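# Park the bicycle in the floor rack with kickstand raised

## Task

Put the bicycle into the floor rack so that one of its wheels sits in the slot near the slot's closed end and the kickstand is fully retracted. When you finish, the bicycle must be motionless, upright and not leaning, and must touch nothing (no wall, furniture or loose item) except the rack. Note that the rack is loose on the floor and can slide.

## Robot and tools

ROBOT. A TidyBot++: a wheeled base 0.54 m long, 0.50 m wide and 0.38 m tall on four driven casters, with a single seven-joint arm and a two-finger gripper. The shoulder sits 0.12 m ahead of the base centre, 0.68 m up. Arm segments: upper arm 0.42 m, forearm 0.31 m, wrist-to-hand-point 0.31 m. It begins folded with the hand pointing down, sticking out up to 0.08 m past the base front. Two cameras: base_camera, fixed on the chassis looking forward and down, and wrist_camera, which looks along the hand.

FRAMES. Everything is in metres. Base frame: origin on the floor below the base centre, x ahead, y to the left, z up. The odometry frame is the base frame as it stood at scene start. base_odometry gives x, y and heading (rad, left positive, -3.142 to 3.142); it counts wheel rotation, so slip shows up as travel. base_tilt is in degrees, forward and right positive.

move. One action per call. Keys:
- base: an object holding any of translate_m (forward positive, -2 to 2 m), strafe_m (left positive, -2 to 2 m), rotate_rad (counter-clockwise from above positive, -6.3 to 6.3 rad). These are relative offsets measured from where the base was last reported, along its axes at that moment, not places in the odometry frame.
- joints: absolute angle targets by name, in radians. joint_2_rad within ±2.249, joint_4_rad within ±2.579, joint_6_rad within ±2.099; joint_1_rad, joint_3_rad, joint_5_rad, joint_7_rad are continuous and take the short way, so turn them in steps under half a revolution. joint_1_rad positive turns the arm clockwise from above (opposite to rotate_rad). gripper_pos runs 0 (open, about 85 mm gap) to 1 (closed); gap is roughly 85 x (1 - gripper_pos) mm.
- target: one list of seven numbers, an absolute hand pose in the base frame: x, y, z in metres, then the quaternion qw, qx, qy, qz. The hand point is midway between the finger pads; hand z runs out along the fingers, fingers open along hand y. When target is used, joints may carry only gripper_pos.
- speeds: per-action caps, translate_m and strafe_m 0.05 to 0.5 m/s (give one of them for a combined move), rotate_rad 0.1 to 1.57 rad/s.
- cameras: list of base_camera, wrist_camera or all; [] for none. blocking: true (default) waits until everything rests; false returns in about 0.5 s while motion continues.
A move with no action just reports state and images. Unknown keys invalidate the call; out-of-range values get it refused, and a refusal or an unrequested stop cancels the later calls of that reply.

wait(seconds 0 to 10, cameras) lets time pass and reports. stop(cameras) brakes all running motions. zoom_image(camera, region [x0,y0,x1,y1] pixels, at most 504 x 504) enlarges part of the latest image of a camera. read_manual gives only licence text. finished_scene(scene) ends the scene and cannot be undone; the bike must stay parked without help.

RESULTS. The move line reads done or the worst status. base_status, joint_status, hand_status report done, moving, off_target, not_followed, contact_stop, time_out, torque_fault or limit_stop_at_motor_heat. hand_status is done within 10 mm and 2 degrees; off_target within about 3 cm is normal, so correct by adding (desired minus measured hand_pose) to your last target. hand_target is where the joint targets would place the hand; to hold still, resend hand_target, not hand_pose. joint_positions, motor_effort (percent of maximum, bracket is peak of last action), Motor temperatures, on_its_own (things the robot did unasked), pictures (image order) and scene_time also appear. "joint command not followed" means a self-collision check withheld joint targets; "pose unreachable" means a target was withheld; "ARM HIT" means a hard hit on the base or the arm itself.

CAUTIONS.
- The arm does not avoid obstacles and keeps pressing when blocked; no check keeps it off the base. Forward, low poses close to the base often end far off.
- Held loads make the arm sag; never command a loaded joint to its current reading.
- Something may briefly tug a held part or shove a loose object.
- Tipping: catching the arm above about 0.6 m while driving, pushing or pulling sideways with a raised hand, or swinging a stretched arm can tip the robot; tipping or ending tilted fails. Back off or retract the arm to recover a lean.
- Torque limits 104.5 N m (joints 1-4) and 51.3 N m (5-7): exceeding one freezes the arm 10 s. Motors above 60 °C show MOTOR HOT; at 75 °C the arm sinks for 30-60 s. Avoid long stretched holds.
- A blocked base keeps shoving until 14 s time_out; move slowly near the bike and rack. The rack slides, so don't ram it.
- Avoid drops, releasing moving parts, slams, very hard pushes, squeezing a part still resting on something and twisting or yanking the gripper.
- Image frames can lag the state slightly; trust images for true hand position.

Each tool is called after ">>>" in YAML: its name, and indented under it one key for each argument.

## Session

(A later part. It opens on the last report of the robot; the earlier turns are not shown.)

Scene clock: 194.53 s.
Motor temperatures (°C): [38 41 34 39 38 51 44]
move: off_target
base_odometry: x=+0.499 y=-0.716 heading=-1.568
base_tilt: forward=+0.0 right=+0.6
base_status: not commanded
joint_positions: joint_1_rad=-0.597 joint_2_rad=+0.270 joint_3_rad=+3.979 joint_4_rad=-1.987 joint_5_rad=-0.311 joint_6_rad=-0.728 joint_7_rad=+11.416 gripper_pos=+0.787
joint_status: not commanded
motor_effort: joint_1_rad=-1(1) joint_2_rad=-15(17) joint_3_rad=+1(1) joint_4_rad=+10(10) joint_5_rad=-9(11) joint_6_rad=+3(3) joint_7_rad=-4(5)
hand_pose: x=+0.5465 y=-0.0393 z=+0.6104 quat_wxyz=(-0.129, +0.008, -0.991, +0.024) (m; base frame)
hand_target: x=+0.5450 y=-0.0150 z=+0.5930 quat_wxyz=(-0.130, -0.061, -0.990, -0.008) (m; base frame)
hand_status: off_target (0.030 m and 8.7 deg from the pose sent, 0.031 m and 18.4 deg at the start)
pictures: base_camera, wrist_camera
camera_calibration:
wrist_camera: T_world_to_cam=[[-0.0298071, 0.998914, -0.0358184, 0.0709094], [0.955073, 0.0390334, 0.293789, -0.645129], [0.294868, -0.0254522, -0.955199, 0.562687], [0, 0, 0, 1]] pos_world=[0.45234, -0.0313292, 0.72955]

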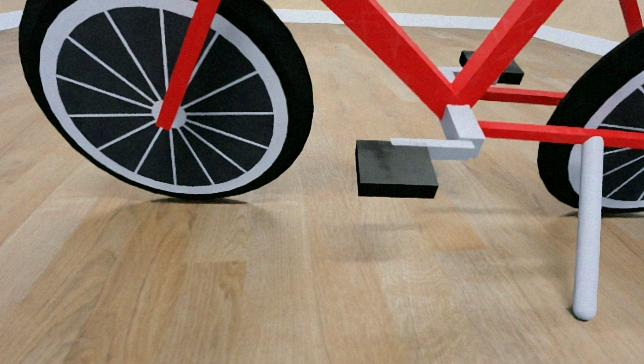

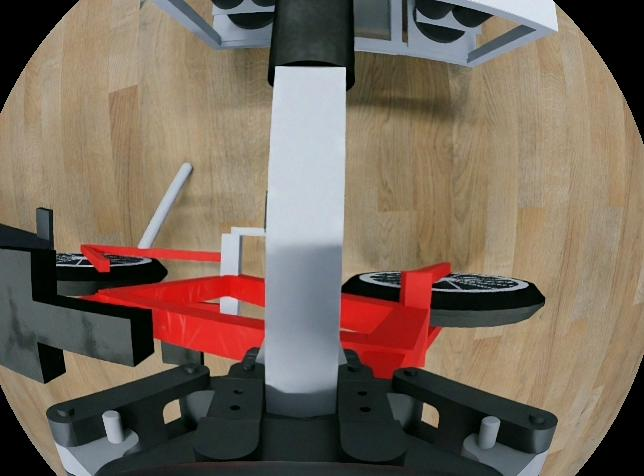

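>>> move:
  joints: {"gripper_pos": 0.5}
  cameras: []

>>> move:
  joints: {"gripper_pos": 0.0}
  cameras: ["wrist_camera"]

>>> move:
  target: [0.52, -0.035, 0.70, -0.1302, -0.0610, -0.9896, -0.0080]
  cameras: ["wrist_camera", "base_camera"]

Scene clock: 195.43 s.
Motor temperatures (°C): [38 41 34 39 38 51 44]
move: done
base_odometry: x=+0.499 y=-0.716 heading=-1.568
base_tilt: forward=+0.0 right=+0.6
base_status: not commanded
joint_positions: joint_1_rad=-0.598 joint_2_rad=+0.276 joint_3_rad=+3.990 joint_4_rad=-2.004 joint_5_rad=-0.346 joint_6_rad=-0.707 joint_7_rad=+11.379 gripper_pos=+0.500
joint_status: all done
motor_effort: joint_1_rad=-3(5) joint_2_rad=-18(19) joint_3_rad=+0(2) joint_4_rad=+13(13) joint_5_rad=-4(10) joint_6_rad=+0(3) joint_7_rad=+0(4)
hand_pose: x=+0.5464 y=-0.0390 z=+0.6058 quat_wxyz=(-0.134, -0.028, -0.991, +0.015) (m; base frame)
hand_target: x=+0.5450 y=-0.0150 z=+0.5930 quat_wxyz=(-0.130, -0.061, -0.990, -0.008) (m; base frame)
hand_status: not commanded
pictures: none
No camera images: "cameras" was empty.

Scene clock: 196.27 s.
Motor temperatures (°C): [38 41 34 39 38 51 44]
move: done
base_odometry: x=+0.499 y=-0.716 heading=-1.568
base_tilt: forward=+0.0 right=+0.6
base_status: not commanded
joint_positions: joint_1_rad=-0.605 joint_2_rad=+0.276 joint_3_rad=+3.990 joint_4_rad=-2.015 joint_5_rad=-0.355 joint_6_rad=-0.705 joint_7_rad=+11.379 gripper_pos=+0.000
joint_status: all done
motor_effort: joint_1_rad=-1(3) joint_2_rad=-18(19) joint_3_rad=+2(3) joint_4_rad=+13(15) joint_5_rad=-2(4) joint_6_rad=+1(2) joint_7_rad=+0(1)
hand_pose: x=+0.5425 y=-0.0346 z=+0.6024 quat_wxyz=(-0.131, -0.029, -0.991, +0.011) (m; base frame)
hand_target: x=+0.5450 y=-0.0150 z=+0.5930 quat_wxyz=(-0.130, -0.061, -0.990, -0.008) (m; base frame)
hand_status: not commanded
pictures: wrist_camera
camera_calibration:
wrist_camera: T_world_to_cam=[[0.0416938, 0.99913, -0.000929989, 0.00607618], [0.953501, -0.0395116, 0.298789, -0.644009], [0.298492, -0.0133444, -0.954319, 0.554186], [0, 0, 0, 1]] pos_world=[0.44839, -0.0241214, 0.721299]

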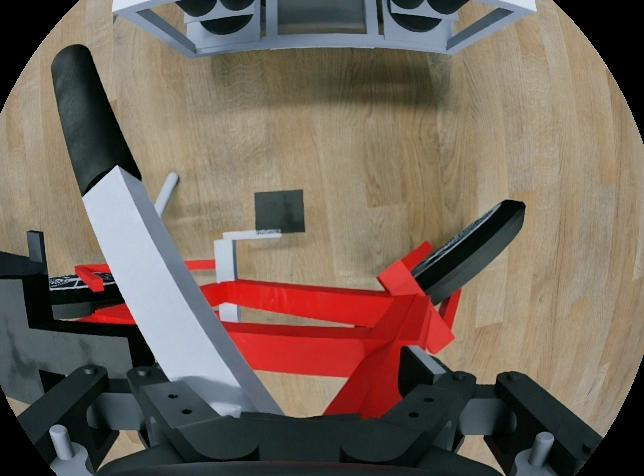

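Scene clock: 198.17 s.
Motor temperatures (°C): [38 41 34 39 38 51 44]
move: off_target
base_odometry: x=+0.499 y=-0.716 heading=-1.568
base_tilt: forward=+0.0 right=+0.6
base_status: not commanded
joint_positions: joint_1_rad=-0.100 joint_2_rad=+0.077 joint_3_rad=+3.364 joint_4_rad=-1.857 joint_5_rad=-0.123 joint_6_rad=-0.937 joint_7_rad=+11.065 gripper_pos=+0.000
joint_status: not commanded
motor_effort: joint_1_rad=+0(3) joint_2_rad=-19(22) joint_3_rad=+0(2) joint_4_rad=+17(17) joint_5_rad=-3(4) joint_6_rad=+2(2) joint_7_rad=+1(1)
hand_pose: x=+0.5326 y=-0.0174 z=+0.6914 quat_wxyz=(-0.139, -0.054, -0.988, -0.033) (m; base frame)
hand_target: x=+0.5200 y=-0.0350 z=+0.7000 quat_wxyz=(-0.130, -0.061, -0.990, -0.008) (m; base frame)
hand_status: off_target (0.023 m and 3.1 deg from the pose sent, 0.100 m and 4.2 deg at the start)
pictures: base_camera, wrist_camera
camera_calibration:
wrist_camera: T_world_to_cam=[[0.0778061, 0.992685, 0.0923145, -0.094469], [0.944307, -0.103076, 0.312506, -0.666231], [0.319736, 0.0628584, -0.945419, 0.626223], [0, 0, 0, 1]] pos_world=[0.436251, -0.0142575, 0.808965]

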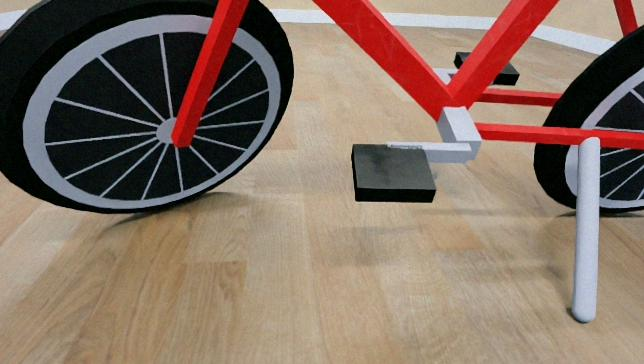

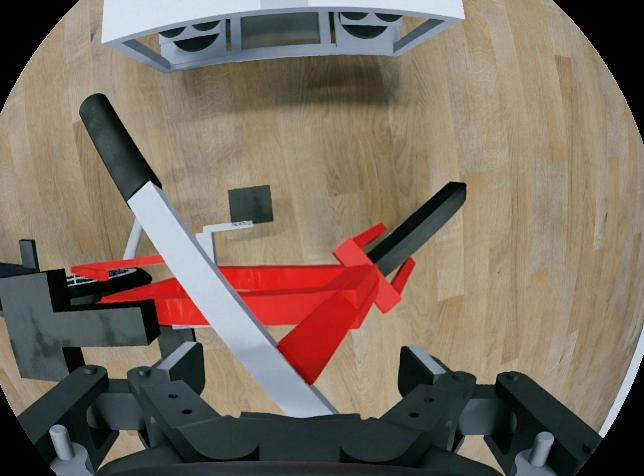

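>>> move:
  target: [0.5, 0.05, 0.8, 0, 0.7071, -0.7071, 0]
  cameras: []

>>> move:
  base: {"strafe_m": -0.7}

Scene clock: 201.20 s.
Motor temperatures (°C): [38 41 34 39 38 51 44]
move: off_target
base_odometry: x=+0.499 y=-0.716 heading=-1.568
base_tilt: forward=+0.0 right=+0.6
base_status: not commanded
joint_positions: joint_1_rad=-0.218 joint_2_rad=+0.139 joint_3_rad=+3.294 joint_4_rad=-1.371 joint_5_rad=-0.092 joint_6_rad=-1.572 joint_7_rad=+12.416 gripper_pos=+0.000
joint_status: not commanded
motor_effort: joint_1_rad=+0(1) joint_2_rad=-21(22) joint_3_rad=+0(1) joint_4_rad=+17(18) joint_5_rad=-2(3) joint_6_rad=+0(2) joint_7_rad=+0(1)
hand_pose: x=+0.5080 y=+0.0592 z=+0.8081 quat_wxyz=(-0.046, +0.678, -0.733, -0.008) (m; base frame)
hand_target: x=+0.5000 y=+0.0500 z=+0.8000 quat_wxyz=(+0.000, +0.707, -0.707, +0.000) (m; base frame)
hand_status: off_target (0.015 m and 7.0 deg from the pose sent, 0.132 m and 97.3 deg at the start)
pictures: none
No camera images: "cameras" was empty.

Scene clock: 203.97 s.
Motor temperatures (°C): [38 41 34 40 38 51 44]
move: done
base_odometry: x=-0.201 y=-0.718 heading=-1.569
base_tilt: forward=+0.0 right=+0.6
base_status: done
joint_positions: joint_1_rad=-0.225 joint_2_rad=+0.142 joint_3_rad=+3.289 joint_4_rad=-1.371 joint_5_rad=-0.086 joint_6_rad=-1.574 joint_7_rad=+12.419 gripper_pos=+0.000
joint_status: not commanded
motor_effort: joint_1_rad=+0(2) joint_2_rad=-22(23) joint_3_rad=+0(2) joint_4_rad=+17(17) joint_5_rad=-2(3) joint_6_rad=+0(1) joint_7_rad=+0(1)
hand_pose: x=+0.5072 y=+0.0619 z=+0.8068 quat_wxyz=(-0.043, +0.683, -0.729, -0.008) (m; base frame)
hand_target: x=+0.5000 y=+0.0500 z=+0.8000 quat_wxyz=(+0.000, +0.707, -0.707, +0.000) (m; base frame)
hand_status: not commanded
pictures: base_camera, wrist_camera
camera_calibration:
wrist_camera: T_world_to_cam=[[-0.99831, 0.0497526, -0.0300203, 0.521029], [0.0460491, 0.992472, 0.113481, -0.121705], [0.0354403, 0.111907, -0.993087, 0.91802], [0, 0, 0, 1]] pos_world=[0.493218, -0.00786683, 0.941126]

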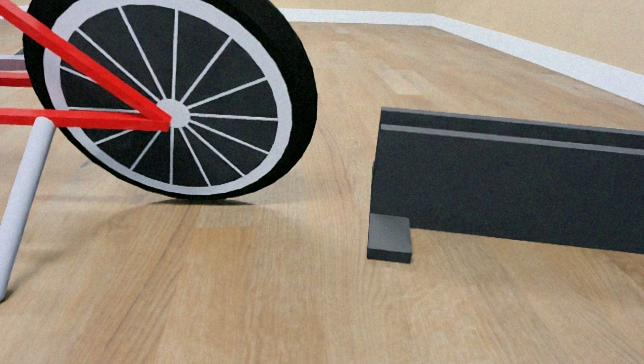

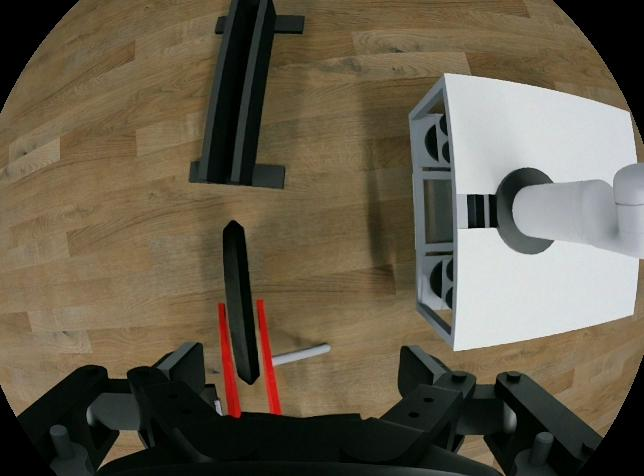

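>>> zoom_image:
  camera: "wrist_camera"
  region: [170, 0, 330, 200]

>>> zoom_image:
  camera: "wrist_camera"
  region: [170, 200, 330, 400]

>>> zoom_image:
  camera: "base_camera"
  region: [340, 90, 500, 290]

Scaled by 2.520.

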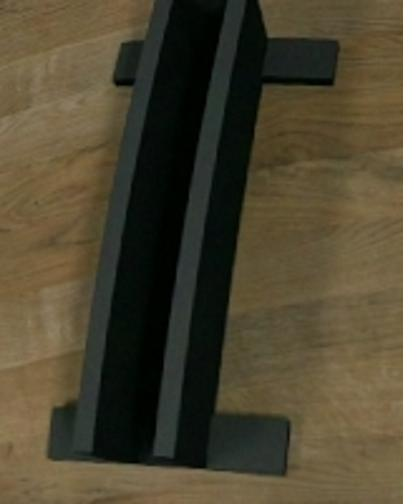

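Scaled by 2.520.

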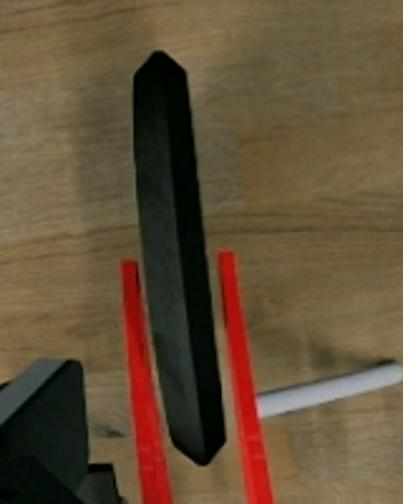

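Scaled by 2.520.

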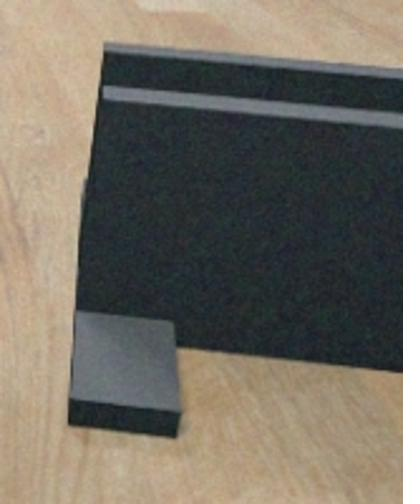

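>>> move:
  base: {"strafe_m": -0.36}
  target: [0.66, 0.0, 0.45, 0, 0.6534, -0.7570, 0]
  cameras: ["wrist_camera"]

>>> move:
  target: [0.66, 0.0, 0.25, 0, 0.6534, -0.7570, 0]

Scene clock: 207.50 s.
Motor temperatures (°C): [38 41 34 40 38 51 44]
move: off_target
base_odometry: x=-0.561 y=-0.719 heading=-1.569
base_tilt: forward=+0.0 right=+0.6
base_status: done
joint_positions: joint_1_rad=-0.220 joint_2_rad=+0.819 joint_3_rad=+3.522 joint_4_rad=-1.483 joint_5_rad=-0.305 joint_6_rad=-0.931 joint_7_rad=+12.666 gripper_pos=+0.000
joint_status: not commanded
motor_effort: joint_1_rad=+0(3) joint_2_rad=-39(42) joint_3_rad=+4(5) joint_4_rad=+12(17) joint_5_rad=-2(2) joint_6_rad=+0(1) joint_7_rad=+1(1)
hand_pose: x=+0.6510 y=-0.0067 z=+0.4611 quat_wxyz=(+0.022, +0.656, -0.755, +0.001) (m; base frame)
hand_target: x=+0.6600 y=+0.0000 z=+0.4500 quat_wxyz=(+0.000, +0.653, -0.757, +0.000) (m; base frame)
hand_status: off_target (0.016 m and 2.5 deg from the pose sent, 0.393 m and 6.8 deg at the start)
pictures: wrist_camera
camera_calibration:
wrist_camera: T_world_to_cam=[[-0.991007, 0.125662, 0.0459817, 0.618342], [0.12614, 0.991983, 0.00763133, -0.0243362], [-0.0446541, 0.0133628, -0.998913, 0.631462], [0, 0, 0, 1]] pos_world=[0.644049, -0.061999, 0.602529]

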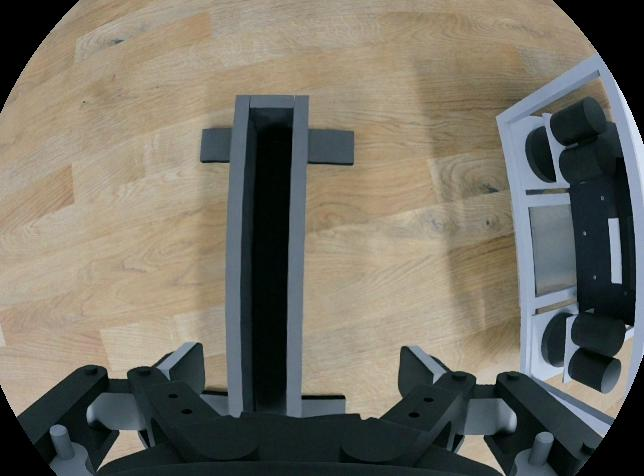

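Scene clock: 209.27 s.
Motor temperatures (°C): [38 41 34 40 38 51 44]
move: off_target
base_odometry: x=-0.561 y=-0.719 heading=-1.569
base_tilt: forward=+0.0 right=+0.6
base_status: not commanded
joint_positions: joint_1_rad=-0.203 joint_2_rad=+1.202 joint_3_rad=+3.483 joint_4_rad=-1.472 joint_5_rad=-0.517 joint_6_rad=-0.613 joint_7_rad=+12.821 gripper_pos=+0.000
joint_status: not commanded
motor_effort: joint_1_rad=+0(1) joint_2_rad=-42(46) joint_3_rad=+4(5) joint_4_rad=+7(12) joint_5_rad=-1(2) joint_6_rad=-1(1) joint_7_rad=+1(1)
hand_pose: x=+0.6413 y=-0.0056 z=+0.2551 quat_wxyz=(+0.032, +0.662, -0.749, -0.006) (m; base frame)
hand_target: x=+0.6600 y=+0.0000 z=+0.2500 quat_wxyz=(+0.000, +0.653, -0.757, +0.000) (m; base frame)
hand_status: off_target (0.020 m and 3.9 deg from the pose sent, 0.211 m and 2.5 deg at the start)
pictures: base_camera, wrist_camera
camera_calibration:
wrist_camera: T_world_to_cam=[[-0.991566, 0.109614, 0.069152, 0.612447], [0.110031, 0.993926, 0.00225085, -0.010956], [-0.0684852, 0.00984076, -0.997604, 0.440225], [0, 0, 0, 1]] pos_world=[0.638635, -0.0605752, 0.396842]

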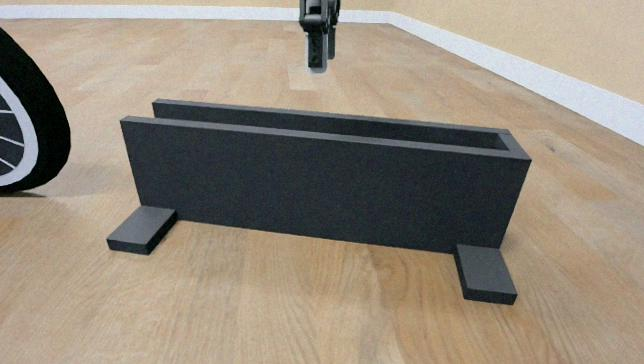

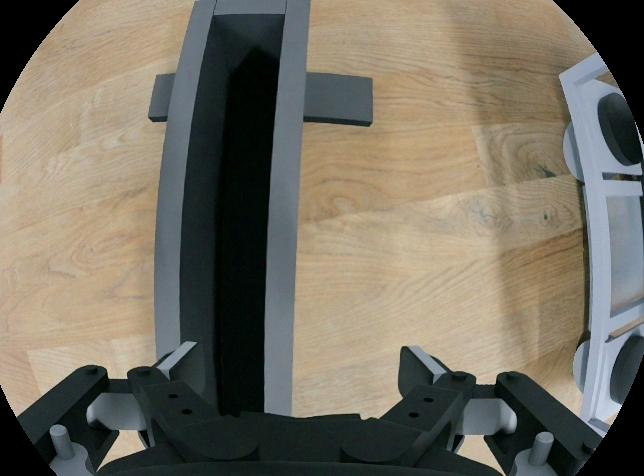

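>>> move:
  joints: {"gripper_pos": 0.4}
  target: [0.677, 0.003, 0.19, -0.03, 0.6500, -0.7593, 0.0]
  cameras: ["wrist_camera"]

Scene clock: 210.67 s.
Motor temperatures (°C): [38 41 34 39 38 51 44]
move: off_target
base_odometry: x=-0.561 y=-0.719 heading=-1.569
base_tilt: forward=+0.0 right=+0.6
base_status: not commanded
joint_positions: joint_1_rad=-0.144 joint_2_rad=+1.325 joint_3_rad=+3.416 joint_4_rad=-1.386 joint_5_rad=-0.590 joint_6_rad=-0.518 joint_7_rad=+12.893 gripper_pos=+0.400
joint_status: all done
motor_effort: joint_1_rad=+0(1) joint_2_rad=-44(47) joint_3_rad=+3(4) joint_4_rad=+7(8) joint_5_rad=-2(2) joint_6_rad=-1(1) joint_7_rad=+1(1)
hand_pose: x=+0.6618 y=-0.0013 z=+0.1951 quat_wxyz=(-0.003, +0.661, -0.750, -0.006) (m; base frame)
hand_target: x=+0.6770 y=+0.0030 z=+0.1900 quat_wxyz=(-0.030, +0.650, -0.759, +0.000) (m; base frame)
hand_status: off_target (0.017 m and 3.6 deg from the pose sent, 0.075 m and 7.3 deg at the start)
pictures: wrist_camera
camera_calibration:
wrist_camera: T_world_to_cam=[[-0.993612, 0.110598, 0.0224223, 0.646906], [0.111659, 0.992308, 0.0534576, -0.0284118], [-0.0163376, 0.0556198, -0.998318, 0.347401], [0, 0, 0, 1]] pos_world=[0.651622, -0.0626757, 0.333831]

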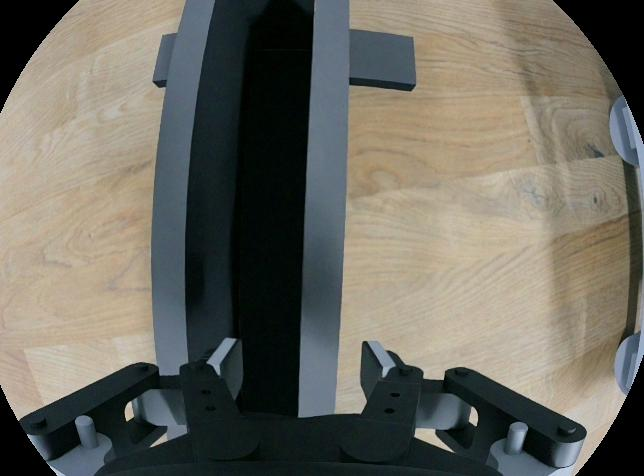

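>>> move:
  target: [0.666, 0.003, 0.15, -0.03, 0.6430, -0.7653, 0.0]
  cameras: ["wrist_camera"]

Scene clock: 211.73 s.
Motor temperatures (°C): [38 41 34 39 38 51 44]
move: off_target
base_odometry: x=-0.561 y=-0.719 heading=-1.569
base_tilt: forward=+0.0 right=+0.6
base_status: not commanded
joint_positions: joint_1_rad=-0.135 joint_2_rad=+1.399 joint_3_rad=+3.392 joint_4_rad=-1.368 joint_5_rad=-0.638 joint_6_rad=-0.456 joint_7_rad=+12.922 gripper_pos=+0.400
joint_status: not commanded
motor_effort: joint_1_rad=+0(1) joint_2_rad=-44(47) joint_3_rad=+3(4) joint_4_rad=+6(7) joint_5_rad=-1(2) joint_6_rad=+0(0) joint_7_rad=+1(1)
hand_pose: x=+0.6535 y=+0.0018 z=+0.1560 quat_wxyz=(-0.007, +0.656, -0.754, -0.006) (m; base frame)
hand_target: x=+0.6660 y=+0.0030 z=+0.1500 quat_wxyz=(-0.030, +0.643, -0.765, +0.000) (m; base frame)
hand_status: off_target (0.014 m and 3.4 deg from the pose sent, 0.046 m and 4.2 deg at the start)
pictures: wrist_camera
camera_calibration:
wrist_camera: T_world_to_cam=[[-0.992245, 0.123058, 0.0175204, 0.639068], [0.123895, 0.990504, 0.0596049, -0.0374547], [-0.0100192, 0.0613133, -0.998068, 0.303888], [0, 0, 0, 1]] pos_world=[0.641797, -0.0601759, 0.294337]

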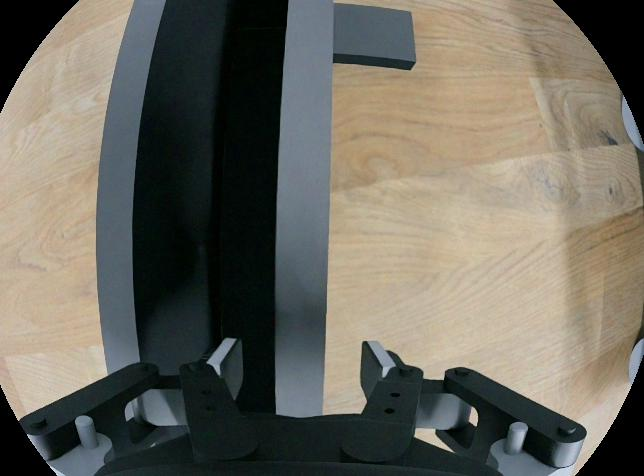

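Good alignment. Lower and grip.

>>> move:
  target: [0.666, 0.003, 0.118, -0.03, 0.6430, -0.7653, 0.0]
  cameras: ["wrist_camera"]

>>> move:
  joints: {"gripper_pos": 0.97}
  cameras: ["wrist_camera"]

Scene clock: 212.70 s.
Motor temperatures (°C): [38 41 34 39 38 51 44]
move: off_target
base_odometry: x=-0.561 y=-0.719 heading=-1.569
base_tilt: forward=+0.0 right=+0.6
base_status: not commanded
joint_positions: joint_1_rad=-0.129 joint_2_rad=+1.467 joint_3_rad=+3.386 joint_4_rad=-1.308 joint_5_rad=-0.650 joint_6_rad=-0.440 joint_7_rad=+12.926 gripper_pos=+0.400
joint_status: not commanded
motor_effort: joint_1_rad=+0(1) joint_2_rad=-44(47) joint_3_rad=+2(3) joint_4_rad=+6(7) joint_5_rad=-1(3) joint_6_rad=+0(1) joint_7_rad=+1(1)
hand_pose: x=+0.6573 y=+0.0022 z=+0.1265 quat_wxyz=(-0.009, +0.657, -0.754, -0.004) (m; base frame)
hand_target: x=+0.6660 y=+0.0030 z=+0.1180 quat_wxyz=(-0.030, +0.643, -0.765, +0.000) (m; base frame)
hand_status: off_target (0.012 m and 3.2 deg from the pose sent, 0.040 m and 3.4 deg at the start)
pictures: wrist_camera
camera_calibration:
wrist_camera: T_world_to_cam=[[-0.992614, 0.12078, 0.0114102, 0.644233], [0.121253, 0.990758, 0.060795, -0.0349374], [-0.00396193, 0.0617294, -0.998085, 0.270472], [0, 0, 0, 1]] pos_world=[0.644782, -0.0598917, 0.264727]

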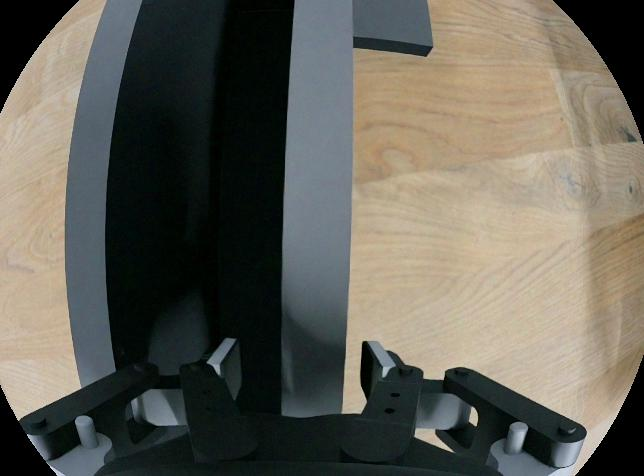

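Scene clock: 213.57 s.
Motor temperatures (°C): [38 41 34 39 38 51 44]
move: off_target
base_odometry: x=-0.561 y=-0.719 heading=-1.569
base_tilt: forward=+0.0 right=+0.6
base_status: not commanded
joint_positions: joint_1_rad=-0.128 joint_2_rad=+1.466 joint_3_rad=+3.384 joint_4_rad=-1.312 joint_5_rad=-0.651 joint_6_rad=-0.440 joint_7_rad=+12.926 gripper_pos=+0.804
joint_status: gripper_pos off_target (ended at +0.804, target +0.970)
motor_effort: joint_1_rad=+0(1) joint_2_rad=-41(45) joint_3_rad=+3(4) joint_4_rad=+8(12) joint_5_rad=-3(3) joint_6_rad=+4(6) joint_7_rad=+1(1)
hand_pose: x=+0.6551 y=+0.0026 z=+0.1264 quat_wxyz=(-0.009, +0.656, -0.754, -0.006) (m; base frame)
hand_target: x=+0.6660 y=+0.0030 z=+0.1180 quat_wxyz=(-0.030, +0.643, -0.765, +0.000) (m; base frame)
hand_status: not commanded
pictures: wrist_camera
camera_calibration:
wrist_camera: T_world_to_cam=[[-0.992274, 0.123139, 0.0151122, 0.641338], [0.123846, 0.990362, 0.0620045, -0.0369103], [-0.00733143, 0.063397, -0.997961, 0.272468], [0, 0, 0, 1]] pos_world=[0.642952, -0.0596927, 0.264509]

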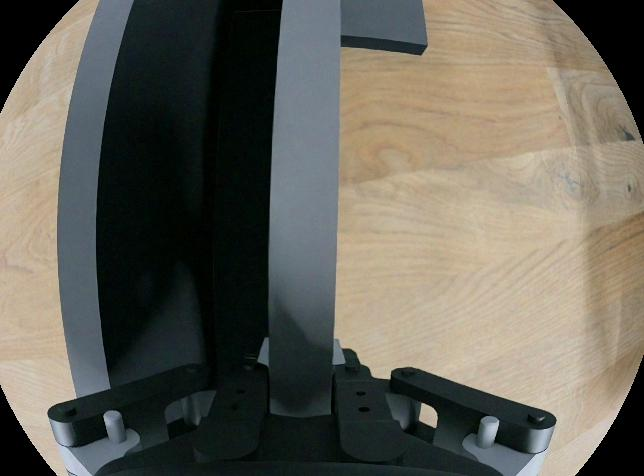

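>>> move:
  target: [0.675, 0.003, 0.20, -0.03, 0.6430, -0.7653, 0.0]
  cameras: []

>>> move:
  target: [0.728, -0.007, 0.20, -0.03, 0.7006, -0.7129, 0.0]

Scene clock: 215.07 s.
Motor temperatures (°C): [38 41 34 39 38 51 44]
move: off_target
base_odometry: x=-0.561 y=-0.719 heading=-1.569
base_tilt: forward=+0.0 right=+0.6
base_status: not commanded
joint_positions: joint_1_rad=-0.128 joint_2_rad=+1.392 joint_3_rad=+3.385 joint_4_rad=-1.411 joint_5_rad=-0.651 joint_6_rad=-0.465 joint_7_rad=+12.926 gripper_pos=+0.804
joint_status: not commanded
motor_effort: joint_1_rad=+0(1) joint_2_rad=-54(56) joint_3_rad=+4(5) joint_4_rad=+8(10) joint_5_rad=-2(3) joint_6_rad=+0(3) joint_7_rad=+0(1)
hand_pose: x=+0.6305 y=+0.0032 z=+0.1554 quat_wxyz=(+0.003, +0.647, -0.762, -0.024) (m; base frame)
hand_target: x=+0.6750 y=+0.0030 z=+0.2000 quat_wxyz=(-0.030, +0.643, -0.765, +0.000) (m; base frame)
hand_status: off_target (0.063 m and 4.8 deg from the pose sent, 0.076 m and 3.2 deg at the start)
pictures: none
No camera images: "cameras" was empty.

Scene clock: 216.73 s.
Motor temperatures (°C): [38 41 34 39 38 51 44]
move: off_target
base_odometry: x=-0.561 y=-0.719 heading=-1.569
base_tilt: forward=+0.0 right=+0.6
base_status: not commanded
joint_positions: joint_1_rad=-0.105 joint_2_rad=+1.427 joint_3_rad=+3.385 joint_4_rad=-1.182 joint_5_rad=-0.575 joint_6_rad=-0.597 joint_7_rad=+12.926 gripper_pos=+0.804
joint_status: not commanded
motor_effort: joint_1_rad=+0(1) joint_2_rad=-59(61) joint_3_rad=+3(4) joint_4_rad=+13(13) joint_5_rad=-2(3) joint_6_rad=+1(2) joint_7_rad=+1(1)
hand_pose: x=+0.7025 y=+0.0139 z=+0.1664 quat_wxyz=(-0.029, +0.686, -0.727, -0.022) (m; base frame)
hand_target: x=+0.7280 y=-0.0070 z=+0.2000 quat_wxyz=(-0.030, +0.701, -0.713, +0.000) (m; base frame)
hand_status: off_target (0.047 m and 3.4 deg from the pose sent, 0.108 m and 9.6 deg at the start)
pictures: base_camera, wrist_camera
camera_calibration:
wrist_camera: T_world_to_cam=[[-0.999099, 0.0417127, 0.007879, 0.693494], [0.0423359, 0.992711, 0.112836, -0.00770358], [-0.00311488, 0.113068, -0.993582, 0.307704], [0, 0, 0, 1]] pos_world=[0.694153, -0.0560714, 0.301134]

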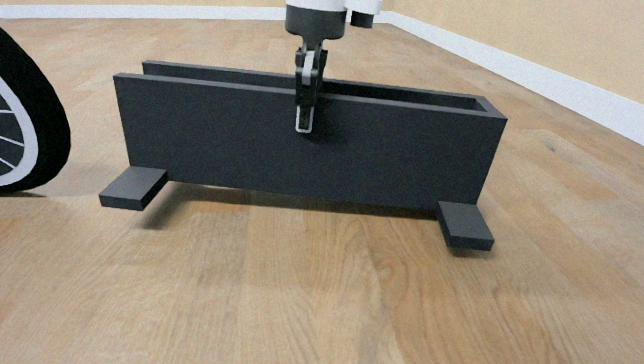

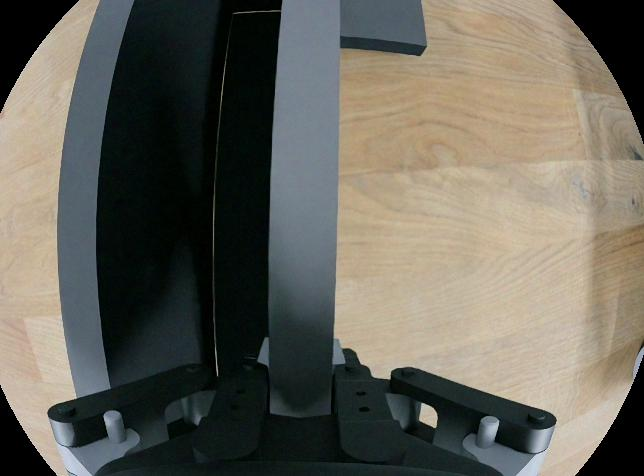

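>>> move:
  target: [0.735, -0.028, 0.165, -0.015, 0.7278, -0.6856, 0.01]
  cameras: ["wrist_camera"]

Scene clock: 217.83 s.
Motor temperatures (°C): [38 41 34 39 38 51 44]
move: off_target
base_odometry: x=-0.561 y=-0.719 heading=-1.569
base_tilt: forward=+0.0 right=+0.6
base_status: not commanded
joint_positions: joint_1_rad=-0.084 joint_2_rad=+1.515 joint_3_rad=+3.388 joint_4_rad=-1.078 joint_5_rad=-0.523 joint_6_rad=-0.610 joint_7_rad=+12.926 gripper_pos=+0.804
joint_status: not commanded
motor_effort: joint_1_rad=+0(1) joint_2_rad=-58(61) joint_3_rad=+4(4) joint_4_rad=+13(14) joint_5_rad=-2(3) joint_6_rad=+1(2) joint_7_rad=+1(1)
hand_pose: x=+0.7076 y=-0.0034 z=+0.1316 quat_wxyz=(-0.017, +0.703, -0.710, -0.015) (m; base frame)
hand_target: x=+0.7350 y=-0.0280 z=+0.1650 quat_wxyz=(-0.015, +0.728, -0.686, +0.010) (m; base frame)
hand_status: off_target (0.050 m and 4.9 deg from the pose sent, 0.053 m and 7.8 deg at the start)
pictures: wrist_camera
camera_calibration:
wrist_camera: T_world_to_cam=[[-0.999881, -0.00600403, 0.0142448, 0.69913], [-0.00476569, 0.996333, 0.0854272, 0.050178], [-0.0147055, 0.0853491, -0.996243, 0.28356], [0, 0, 0, 1]] pos_world=[0.703455, -0.0699979, 0.268249]

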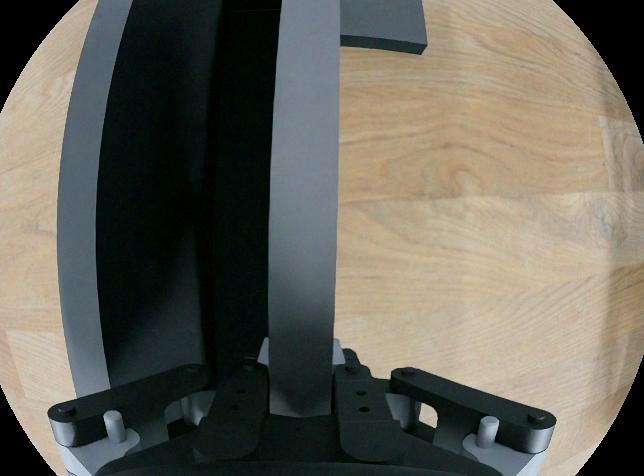

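>>> move:
  target: [0.738, -0.033, 0.145, -0.015, 0.7393, -0.6731, 0.01]
  cameras: []

>>> move:
  target: [0.732, -0.033, 0.120, -0.015, 0.7393, -0.6731, 0.01]
  cameras: []

>>> move:
  joints: {"gripper_pos": 0.4}
  cameras: ["base_camera"]

Scene clock: 218.70 s.
Motor temperatures (°C): [38 41 34 39 38 51 44]
move: off_target
base_odometry: x=-0.561 y=-0.719 heading=-1.569
base_tilt: forward=+0.0 right=+0.6
base_status: not commanded
joint_positions: joint_1_rad=-0.071 joint_2_rad=+1.537 joint_3_rad=+3.388 joint_4_rad=-1.029 joint_5_rad=-0.503 joint_6_rad=-0.628 joint_7_rad=+12.927 gripper_pos=+0.804
joint_status: not commanded
motor_effort: joint_1_rad=+1(1) joint_2_rad=-56(59) joint_3_rad=+3(4) joint_4_rad=+14(15) joint_5_rad=-2(3) joint_6_rad=+3(5) joint_7_rad=+2(2)
hand_pose: x=+0.7158 y=-0.0100 z=+0.1264 quat_wxyz=(-0.017, +0.709, -0.705, -0.012) (m; base frame)
hand_target: x=+0.7380 y=-0.0330 z=+0.1450 quat_wxyz=(-0.015, +0.739, -0.673, +0.010) (m; base frame)
hand_status: off_target (0.037 m and 5.6 deg from the pose sent, 0.044 m and 6.6 deg at the start)
pictures: none
No camera images: "cameras" was empty.

Scene clock: 219.43 s.
Motor temperatures (°C): [38 41 34 39 38 51 44]
move: off_target
base_odometry: x=-0.561 y=-0.719 heading=-1.569
base_tilt: forward=+0.0 right=+0.6
base_status: not commanded
joint_positions: joint_1_rad=-0.069 joint_2_rad=+1.540 joint_3_rad=+3.388 joint_4_rad=-1.022 joint_5_rad=-0.502 joint_6_rad=-0.635 joint_7_rad=+12.927 gripper_pos=+0.804
joint_status: not commanded
motor_effort: joint_1_rad=+1(1) joint_2_rad=-48(56) joint_3_rad=+2(3) joint_4_rad=+16(17) joint_5_rad=-4(4) joint_6_rad=+9(9) joint_7_rad=+2(2)
hand_pose: x=+0.7160 y=-0.0100 z=+0.1257 quat_wxyz=(-0.017, +0.710, -0.704, -0.014) (m; base frame)
hand_target: x=+0.7320 y=-0.0330 z=+0.1200 quat_wxyz=(-0.015, +0.739, -0.673, +0.010) (m; base frame)
hand_status: off_target (0.029 m and 5.6 deg from the pose sent, 0.029 m and 5.6 deg at the start)
pictures: none
No camera images: "cameras" was empty.

Scene clock: 220.30 s.
Motor temperatures (°C): [38 41 34 39 38 51 44]
move: done
base_odometry: x=-0.561 y=-0.719 heading=-1.569
base_tilt: forward=+0.0 right=+0.6
base_status: not commanded
joint_positions: joint_1_rad=-0.066 joint_2_rad=+1.554 joint_3_rad=+3.388 joint_4_rad=-0.984 joint_5_rad=-0.502 joint_6_rad=-0.623 joint_7_rad=+12.938 gripper_pos=+0.400
joint_status: all done
motor_effort: joint_1_rad=+1(1) joint_2_rad=-49(51) joint_3_rad=+3(4) joint_4_rad=+10(16) joint_5_rad=-1(4) joint_6_rad=+2(9) joint_7_rad=+1(2)
hand_pose: x=+0.7332 y=-0.0109 z=+0.1243 quat_wxyz=(-0.028, +0.716, -0.698, +0.000) (m; base frame)
hand_target: x=+0.7320 y=-0.0330 z=+0.1200 quat_wxyz=(-0.015, +0.739, -0.673, +0.010) (m; base frame)
hand_status: not commanded
pictures: base_camera

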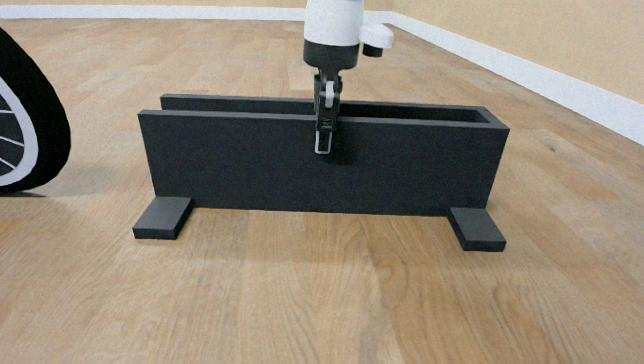

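>>> move:
  target: [0.72, -0.025, 0.30, -0.015, 0.7393, -0.6731, 0.01]
  cameras: []

>>> move:
  target: [0.5, 0.05, 0.8, 0, 0.7071, -0.7071, 0]
  cameras: []

>>> move:
  base: {"strafe_m": 0.36}

>>> zoom_image:
  camera: "wrist_camera"
  region: [170, 0, 330, 200]

>>> zoom_image:
  camera: "wrist_camera"
  region: [170, 200, 330, 400]

Scene clock: 223.57 s.
Motor temperatures (°C): [38 42 34 39 38 51 44]
move: off_target
base_odometry: x=-0.561 y=-0.719 heading=-1.569
base_tilt: forward=+0.0 right=+0.6
base_status: not commanded
joint_positions: joint_1_rad=-0.079 joint_2_rad=+1.178 joint_3_rad=+3.416 joint_4_rad=-1.267 joint_5_rad=-0.496 joint_6_rad=-0.672 joint_7_rad=+12.954 gripper_pos=+0.400
joint_status: not commanded
motor_effort: joint_1_rad=+0(1) joint_2_rad=-46(51) joint_3_rad=+3(4) joint_4_rad=+11(12) joint_5_rad=-2(2) joint_6_rad=+0(2) joint_7_rad=+1(1)
hand_pose: x=+0.7414 y=-0.0193 z=+0.2994 quat_wxyz=(-0.051, +0.701, -0.711, +0.017) (m; base frame)
hand_target: x=+0.7200 y=-0.0250 z=+0.3000 quat_wxyz=(-0.015, +0.739, -0.673, +0.010) (m; base frame)
hand_status: off_target (0.022 m and 7.5 deg from the pose sent, 0.177 m and 4.4 deg at the start)
pictures: none
No camera images: "cameras" was empty.

Scene clock: 225.87 s.
Motor temperatures (°C): [38 42 34 39 38 51 44]
move: off_target
base_odometry: x=-0.561 y=-0.719 heading=-1.569
base_tilt: forward=+0.0 right=+0.6
base_status: not commanded
joint_positions: joint_1_rad=-0.217 joint_2_rad=+0.180 joint_3_rad=+3.297 joint_4_rad=-1.346 joint_5_rad=-0.094 joint_6_rad=-1.569 joint_7_rad=+12.511 gripper_pos=+0.400
joint_status: not commanded
motor_effort: joint_1_rad=+0(1) joint_2_rad=-23(50) joint_3_rad=+0(3) joint_4_rad=+17(17) joint_5_rad=-1(3) joint_6_rad=+1(1) joint_7_rad=+1(1)
hand_pose: x=+0.5213 y=+0.0600 z=+0.7996 quat_wxyz=(-0.040, +0.710, -0.703, -0.009) (m; base frame)
hand_target: x=+0.5000 y=+0.0500 z=+0.8000 quat_wxyz=(+0.000, +0.707, -0.707, +0.000) (m; base frame)
hand_status: off_target (0.023 m and 4.7 deg from the pose sent, 0.560 m and 6.2 deg at the start)
pictures: none
No camera images: "cameras" was empty.

Scene clock: 228.07 s.
Motor temperatures (°C): [38 42 34 39 38 51 44]
move: done
base_odometry: x=-0.201 y=-0.718 heading=-1.570
base_tilt: forward=+0.0 right=+0.6
base_status: done
joint_positions: joint_1_rad=-0.233 joint_2_rad=+0.180 joint_3_rad=+3.285 joint_4_rad=-1.347 joint_5_rad=-0.085 joint_6_rad=-1.574 joint_7_rad=+12.508 gripper_pos=+0.400
joint_status: not commanded
motor_effort: joint_1_rad=+0(3) joint_2_rad=-23(25) joint_3_rad=+0(2) joint_4_rad=+17(18) joint_5_rad=-1(3) joint_6_rad=+0(1) joint_7_rad=+1(1)
hand_pose: x=+0.5178 y=+0.0674 z=+0.7992 quat_wxyz=(-0.035, +0.719, -0.694, -0.009) (m; base frame)
hand_target: x=+0.5000 y=+0.0500 z=+0.8000 quat_wxyz=(+0.000, +0.707, -0.707, +0.000) (m; base frame)
hand_status: not commanded
pictures: base_camera, wrist_camera
camera_calibration:
wrist_camera: T_world_to_cam=[[-0.998484, -0.0506284, -0.0215957, 0.531213], [-0.0525703, 0.993433, 0.101625, -0.0663735], [0.0163088, 0.102606, -0.994588, 0.92123], [0, 0, 0, 1]] pos_world=[0.511895, -0.00169205, 0.934462]

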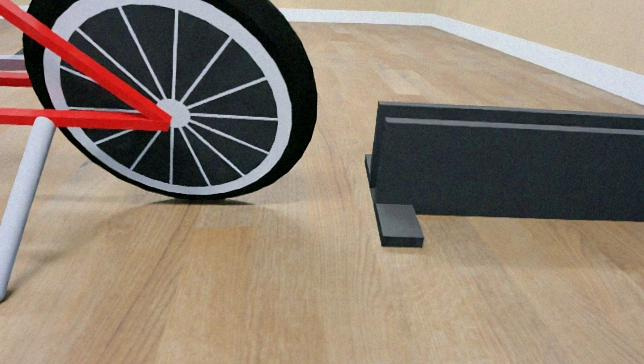

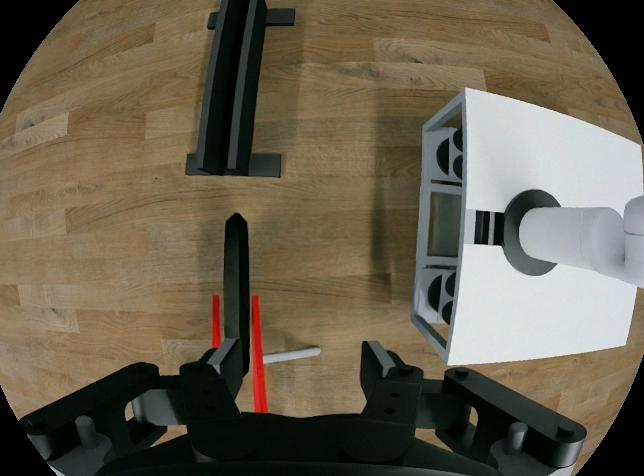

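Scaled by 2.520.

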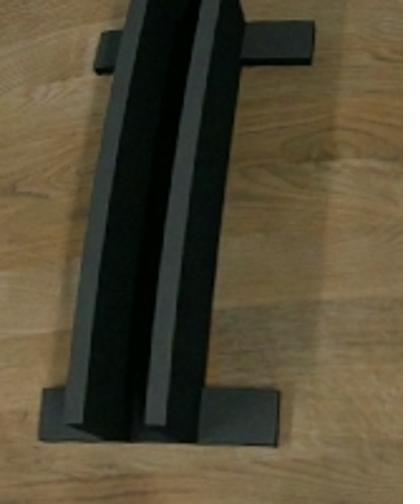

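Scaled by 2.520.

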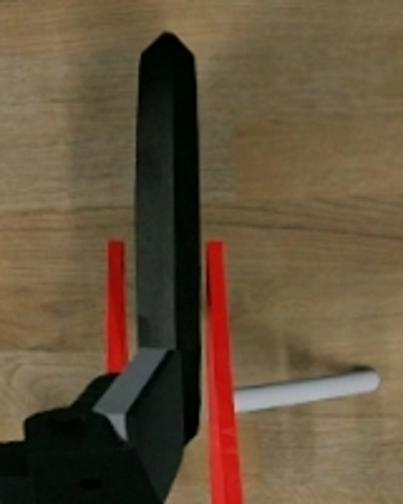

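>>> move:
  base: {"strafe_m": -0.36}
  target: [0.70, -0.025, 0.35, -0.015, 0.7300, -0.6832, 0.01]
  cameras: []

>>> move:
  target: [0.706, -0.025, 0.20, -0.015, 0.7300, -0.6832, 0.01]
  cameras: ["wrist_camera"]

Scene clock: 231.07 s.
Motor temperatures (°C): [38 42 34 39 38 51 44]
move: off_target
base_odometry: x=-0.561 y=-0.719 heading=-1.570
base_tilt: forward=+0.0 right=+0.6
base_status: done
joint_positions: joint_1_rad=-0.117 joint_2_rad=+1.032 joint_3_rad=+3.442 joint_4_rad=-1.379 joint_5_rad=-0.351 joint_6_rad=-0.779 joint_7_rad=+12.940 gripper_pos=+0.400
joint_status: not commanded
motor_effort: joint_1_rad=+0(4) joint_2_rad=-44(46) joint_3_rad=+3(4) joint_4_rad=+11(17) joint_5_rad=-1(3) joint_6_rad=+0(1) joint_7_rad=+0(1)
hand_pose: x=+0.6923 y=-0.0281 z=+0.3610 quat_wxyz=(+0.004, +0.734, -0.679, +0.005) (m; base frame)
hand_target: x=+0.7000 y=-0.0250 z=+0.3500 quat_wxyz=(-0.015, +0.730, -0.683, +0.010) (m; base frame)
hand_status: off_target (0.014 m and 2.4 deg from the pose sent, 0.493 m and 3.6 deg at the start)
pictures: none
No camera images: "cameras" was empty.

Scene clock: 232.70 s.
Motor temperatures (°C): [38 42 34 39 38 51 44]
move: off_target
base_odometry: x=-0.561 y=-0.719 heading=-1.570
base_tilt: forward=+0.0 right=+0.6
base_status: not commanded
joint_positions: joint_1_rad=-0.108 joint_2_rad=+1.347 joint_3_rad=+3.427 joint_4_rad=-1.259 joint_5_rad=-0.442 joint_6_rad=-0.618 joint_7_rad=+12.991 gripper_pos=+0.400
joint_status: not commanded
motor_effort: joint_1_rad=+0(1) joint_2_rad=-45(49) joint_3_rad=+3(4) joint_4_rad=+8(11) joint_5_rad=+0(3) joint_6_rad=+0(1) joint_7_rad=+1(1)
hand_pose: x=+0.6860 y=-0.0308 z=+0.2020 quat_wxyz=(+0.019, +0.739, -0.674, +0.001) (m; base frame)
hand_target: x=+0.7060 y=-0.0250 z=+0.2000 quat_wxyz=(-0.015, +0.730, -0.683, +0.010) (m; base frame)
hand_status: off_target (0.021 m and 4.3 deg from the pose sent, 0.162 m and 2.4 deg at the start)
pictures: wrist_camera
camera_calibration:
wrist_camera: T_world_to_cam=[[-0.99334, -0.106073, 0.0449926, 0.66264], [-0.105482, 0.994303, 0.0153098, 0.154474], [-0.0463603, 0.0104619, -0.99887, 0.375616], [0, 0, 0, 1]] pos_world=[0.691935, -0.0872353, 0.343013]

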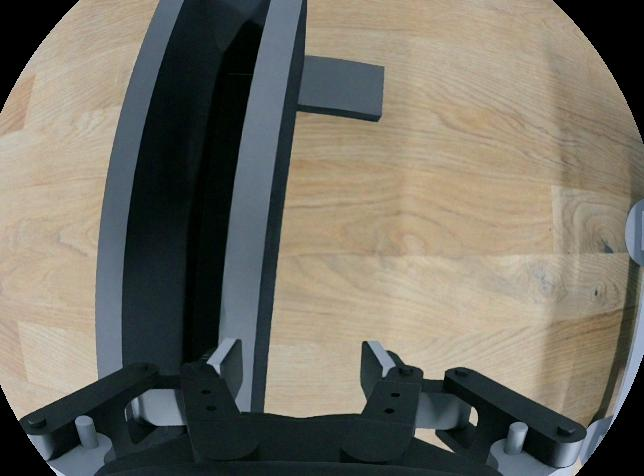

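>>> move:
  target: [0.738, -0.01, 0.185, -0.03, 0.7006, -0.7129, 0.0]
  cameras: ["wrist_camera"]

Scene clock: 233.97 s.
Motor temperatures (°C): [38 42 34 39 38 51 44]
move: off_target
base_odometry: x=-0.561 y=-0.719 heading=-1.570
base_tilt: forward=+0.0 right=+0.6
base_status: not commanded
joint_positions: joint_1_rad=-0.096 joint_2_rad=+1.400 joint_3_rad=+3.417 joint_4_rad=-1.091 joint_5_rad=-0.442 joint_6_rad=-0.619 joint_7_rad=+12.943 gripper_pos=+0.400
joint_status: not commanded
motor_effort: joint_1_rad=+0(1) joint_2_rad=-48(48) joint_3_rad=+2(4) joint_4_rad=+10(11) joint_5_rad=-1(2) joint_6_rad=+1(1) joint_7_rad=+1(1)
hand_pose: x=+0.7529 y=-0.0211 z=+0.1998 quat_wxyz=(-0.022, +0.734, -0.678, +0.035) (m; base frame)
hand_target: x=+0.7380 y=-0.0100 z=+0.1850 quat_wxyz=(-0.030, +0.701, -0.713, +0.000) (m; base frame)
hand_status: off_target (0.024 m and 6.9 deg from the pose sent, 0.058 m and 8.4 deg at the start)
pictures: wrist_camera
camera_calibration:
wrist_camera: T_world_to_cam=[[-0.99352, -0.0946657, -0.0628973, 0.752098], [-0.0959884, 0.995213, 0.0183443, 0.144234], [0.0608597, 0.0242628, -0.997851, 0.295758], [0, 0, 0, 1]] pos_world=[0.74307, -0.0795214, 0.339782]

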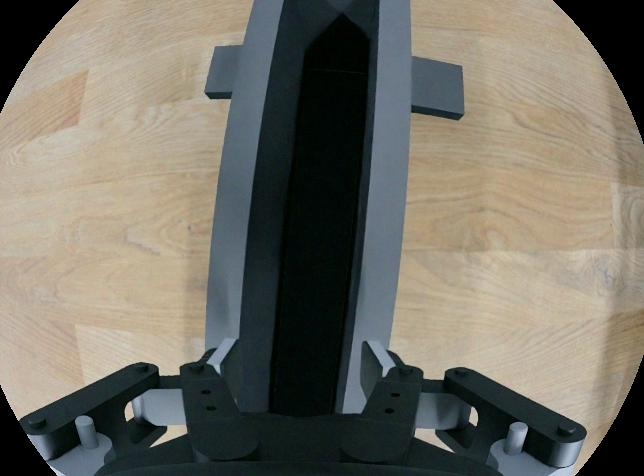

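>>> move:
  target: [0.708, -0.005, 0.185, -0.03, 0.6686, -0.7425, -0.027]
  cameras: ["wrist_camera"]

Scene clock: 234.97 s.
Motor temperatures (°C): [38 42 34 39 38 51 44]
move: off_target
base_odometry: x=-0.561 y=-0.719 heading=-1.570
base_tilt: forward=+0.0 right=+0.6
base_status: not commanded
joint_positions: joint_1_rad=-0.084 joint_2_rad=+1.400 joint_3_rad=+3.401 joint_4_rad=-1.172 joint_5_rad=-0.482 joint_6_rad=-0.619 joint_7_rad=+12.938 gripper_pos=+0.400
joint_status: not commanded
motor_effort: joint_1_rad=+0(1) joint_2_rad=-47(49) joint_3_rad=+3(4) joint_4_rad=+9(11) joint_5_rad=-1(2) joint_6_rad=+0(1) joint_7_rad=+1(1)
hand_pose: x=+0.7097 y=-0.0184 z=+0.1836 quat_wxyz=(-0.010, +0.711, -0.703, -0.002) (m; base frame)
hand_target: x=+0.7080 y=-0.0050 z=+0.1850 quat_wxyz=(-0.030, +0.669, -0.743, -0.027) (m; base frame)
hand_status: off_target (0.014 m and 7.6 deg from the pose sent, 0.050 m and 12.8 deg at the start)
pictures: wrist_camera
camera_calibration:
wrist_camera: T_world_to_cam=[[-0.999622, -0.0267684, 0.00623436, 0.701369], [-0.0263567, 0.997926, 0.0587322, 0.0809431], [-0.00779359, 0.0585457, -0.998254, 0.331671], [0, 0, 0, 1]] pos_world=[0.705822, -0.0814185, 0.321965]

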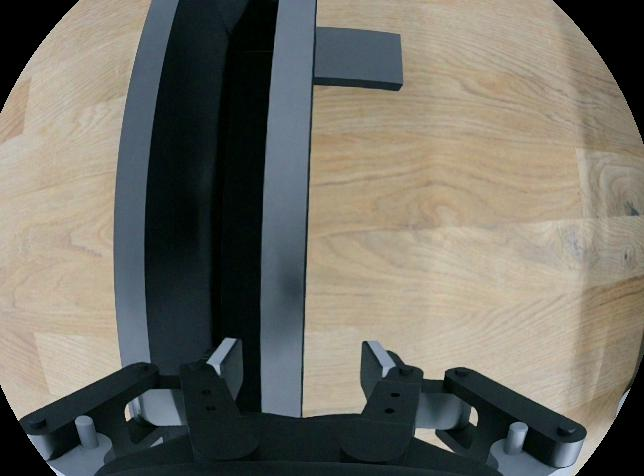

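>>> move:
  target: [0.717, -0.005, 0.15, -0.03, 0.6686, -0.7425, -0.027]
  cameras: ["wrist_camera"]

Scene clock: 236.07 s.
Motor temperatures (°C): [38 42 34 39 38 51 44]
move: off_target
base_odometry: x=-0.561 y=-0.719 heading=-1.570
base_tilt: forward=+0.0 right=+0.6
base_status: not commanded
joint_positions: joint_1_rad=-0.076 joint_2_rad=+1.467 joint_3_rad=+3.395 joint_4_rad=-1.078 joint_5_rad=-0.483 joint_6_rad=-0.619 joint_7_rad=+12.911 gripper_pos=+0.400
joint_status: not commanded
motor_effort: joint_1_rad=+0(0) joint_2_rad=-47(49) joint_3_rad=+2(3) joint_4_rad=+10(10) joint_5_rad=-1(3) joint_6_rad=+0(1) joint_7_rad=+1(1)
hand_pose: x=+0.7280 y=-0.0161 z=+0.1601 quat_wxyz=(-0.020, +0.707, -0.707, +0.004) (m; base frame)
hand_target: x=+0.7170 y=-0.0050 z=+0.1500 quat_wxyz=(-0.030, +0.669, -0.743, -0.027) (m; base frame)
hand_status: off_target (0.019 m and 7.1 deg from the pose sent, 0.037 m and 7.6 deg at the start)
pictures: wrist_camera
camera_calibration:
wrist_camera: T_world_to_cam=[[-0.999729, -0.0154233, -0.0174118, 0.723928], [-0.0164999, 0.997847, 0.0634818, 0.0724915], [0.0163952, 0.0637519, -0.997831, 0.290554], [0, 0, 0, 1]] pos_world=[0.720164, -0.0796934, 0.297927]

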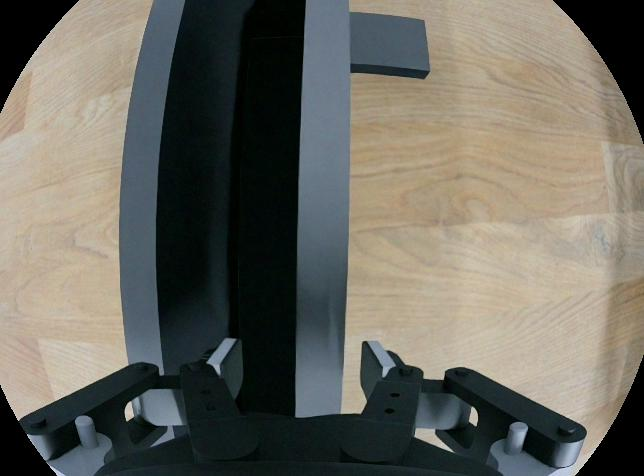

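>>> move:
  target: [0.705, -0.005, 0.118, -0.03, 0.6686, -0.7425, -0.027]
  cameras: ["wrist_camera"]

Scene clock: 237.10 s.
Motor temperatures (°C): [38 42 34 39 38 51 44]
move: off_target
base_odometry: x=-0.561 y=-0.719 heading=-1.570
base_tilt: forward=+0.0 right=+0.6
base_status: not commanded
joint_positions: joint_1_rad=-0.072 joint_2_rad=+1.525 joint_3_rad=+3.384 joint_4_rad=-1.069 joint_5_rad=-0.496 joint_6_rad=-0.613 joint_7_rad=+12.911 gripper_pos=+0.400
joint_status: not commanded
motor_effort: joint_1_rad=+0(0) joint_2_rad=-47(49) joint_3_rad=+2(3) joint_4_rad=+8(10) joint_5_rad=-2(3) joint_6_rad=+0(4) joint_7_rad=+1(1)
hand_pose: x=+0.7042 y=-0.0124 z=+0.1266 quat_wxyz=(-0.010, +0.703, -0.711, -0.015) (m; base frame)
hand_target: x=+0.7050 y=-0.0050 z=+0.1180 quat_wxyz=(-0.030, +0.669, -0.743, -0.027) (m; base frame)
hand_status: off_target (0.011 m and 5.9 deg from the pose sent, 0.049 m and 7.1 deg at the start)
pictures: wrist_camera
camera_calibration:
wrist_camera: T_world_to_cam=[[-0.999712, -0.00338275, 0.023738, 0.694517], [-0.00157379, 0.997121, 0.0758138, 0.0584643], [-0.0239261, 0.0757547, -0.996839, 0.285719], [0, 0, 0, 1]] pos_world=[0.701245, -0.0775911, 0.263898]

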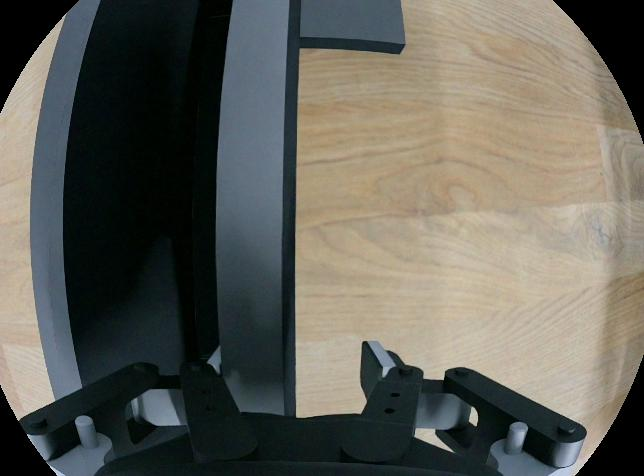

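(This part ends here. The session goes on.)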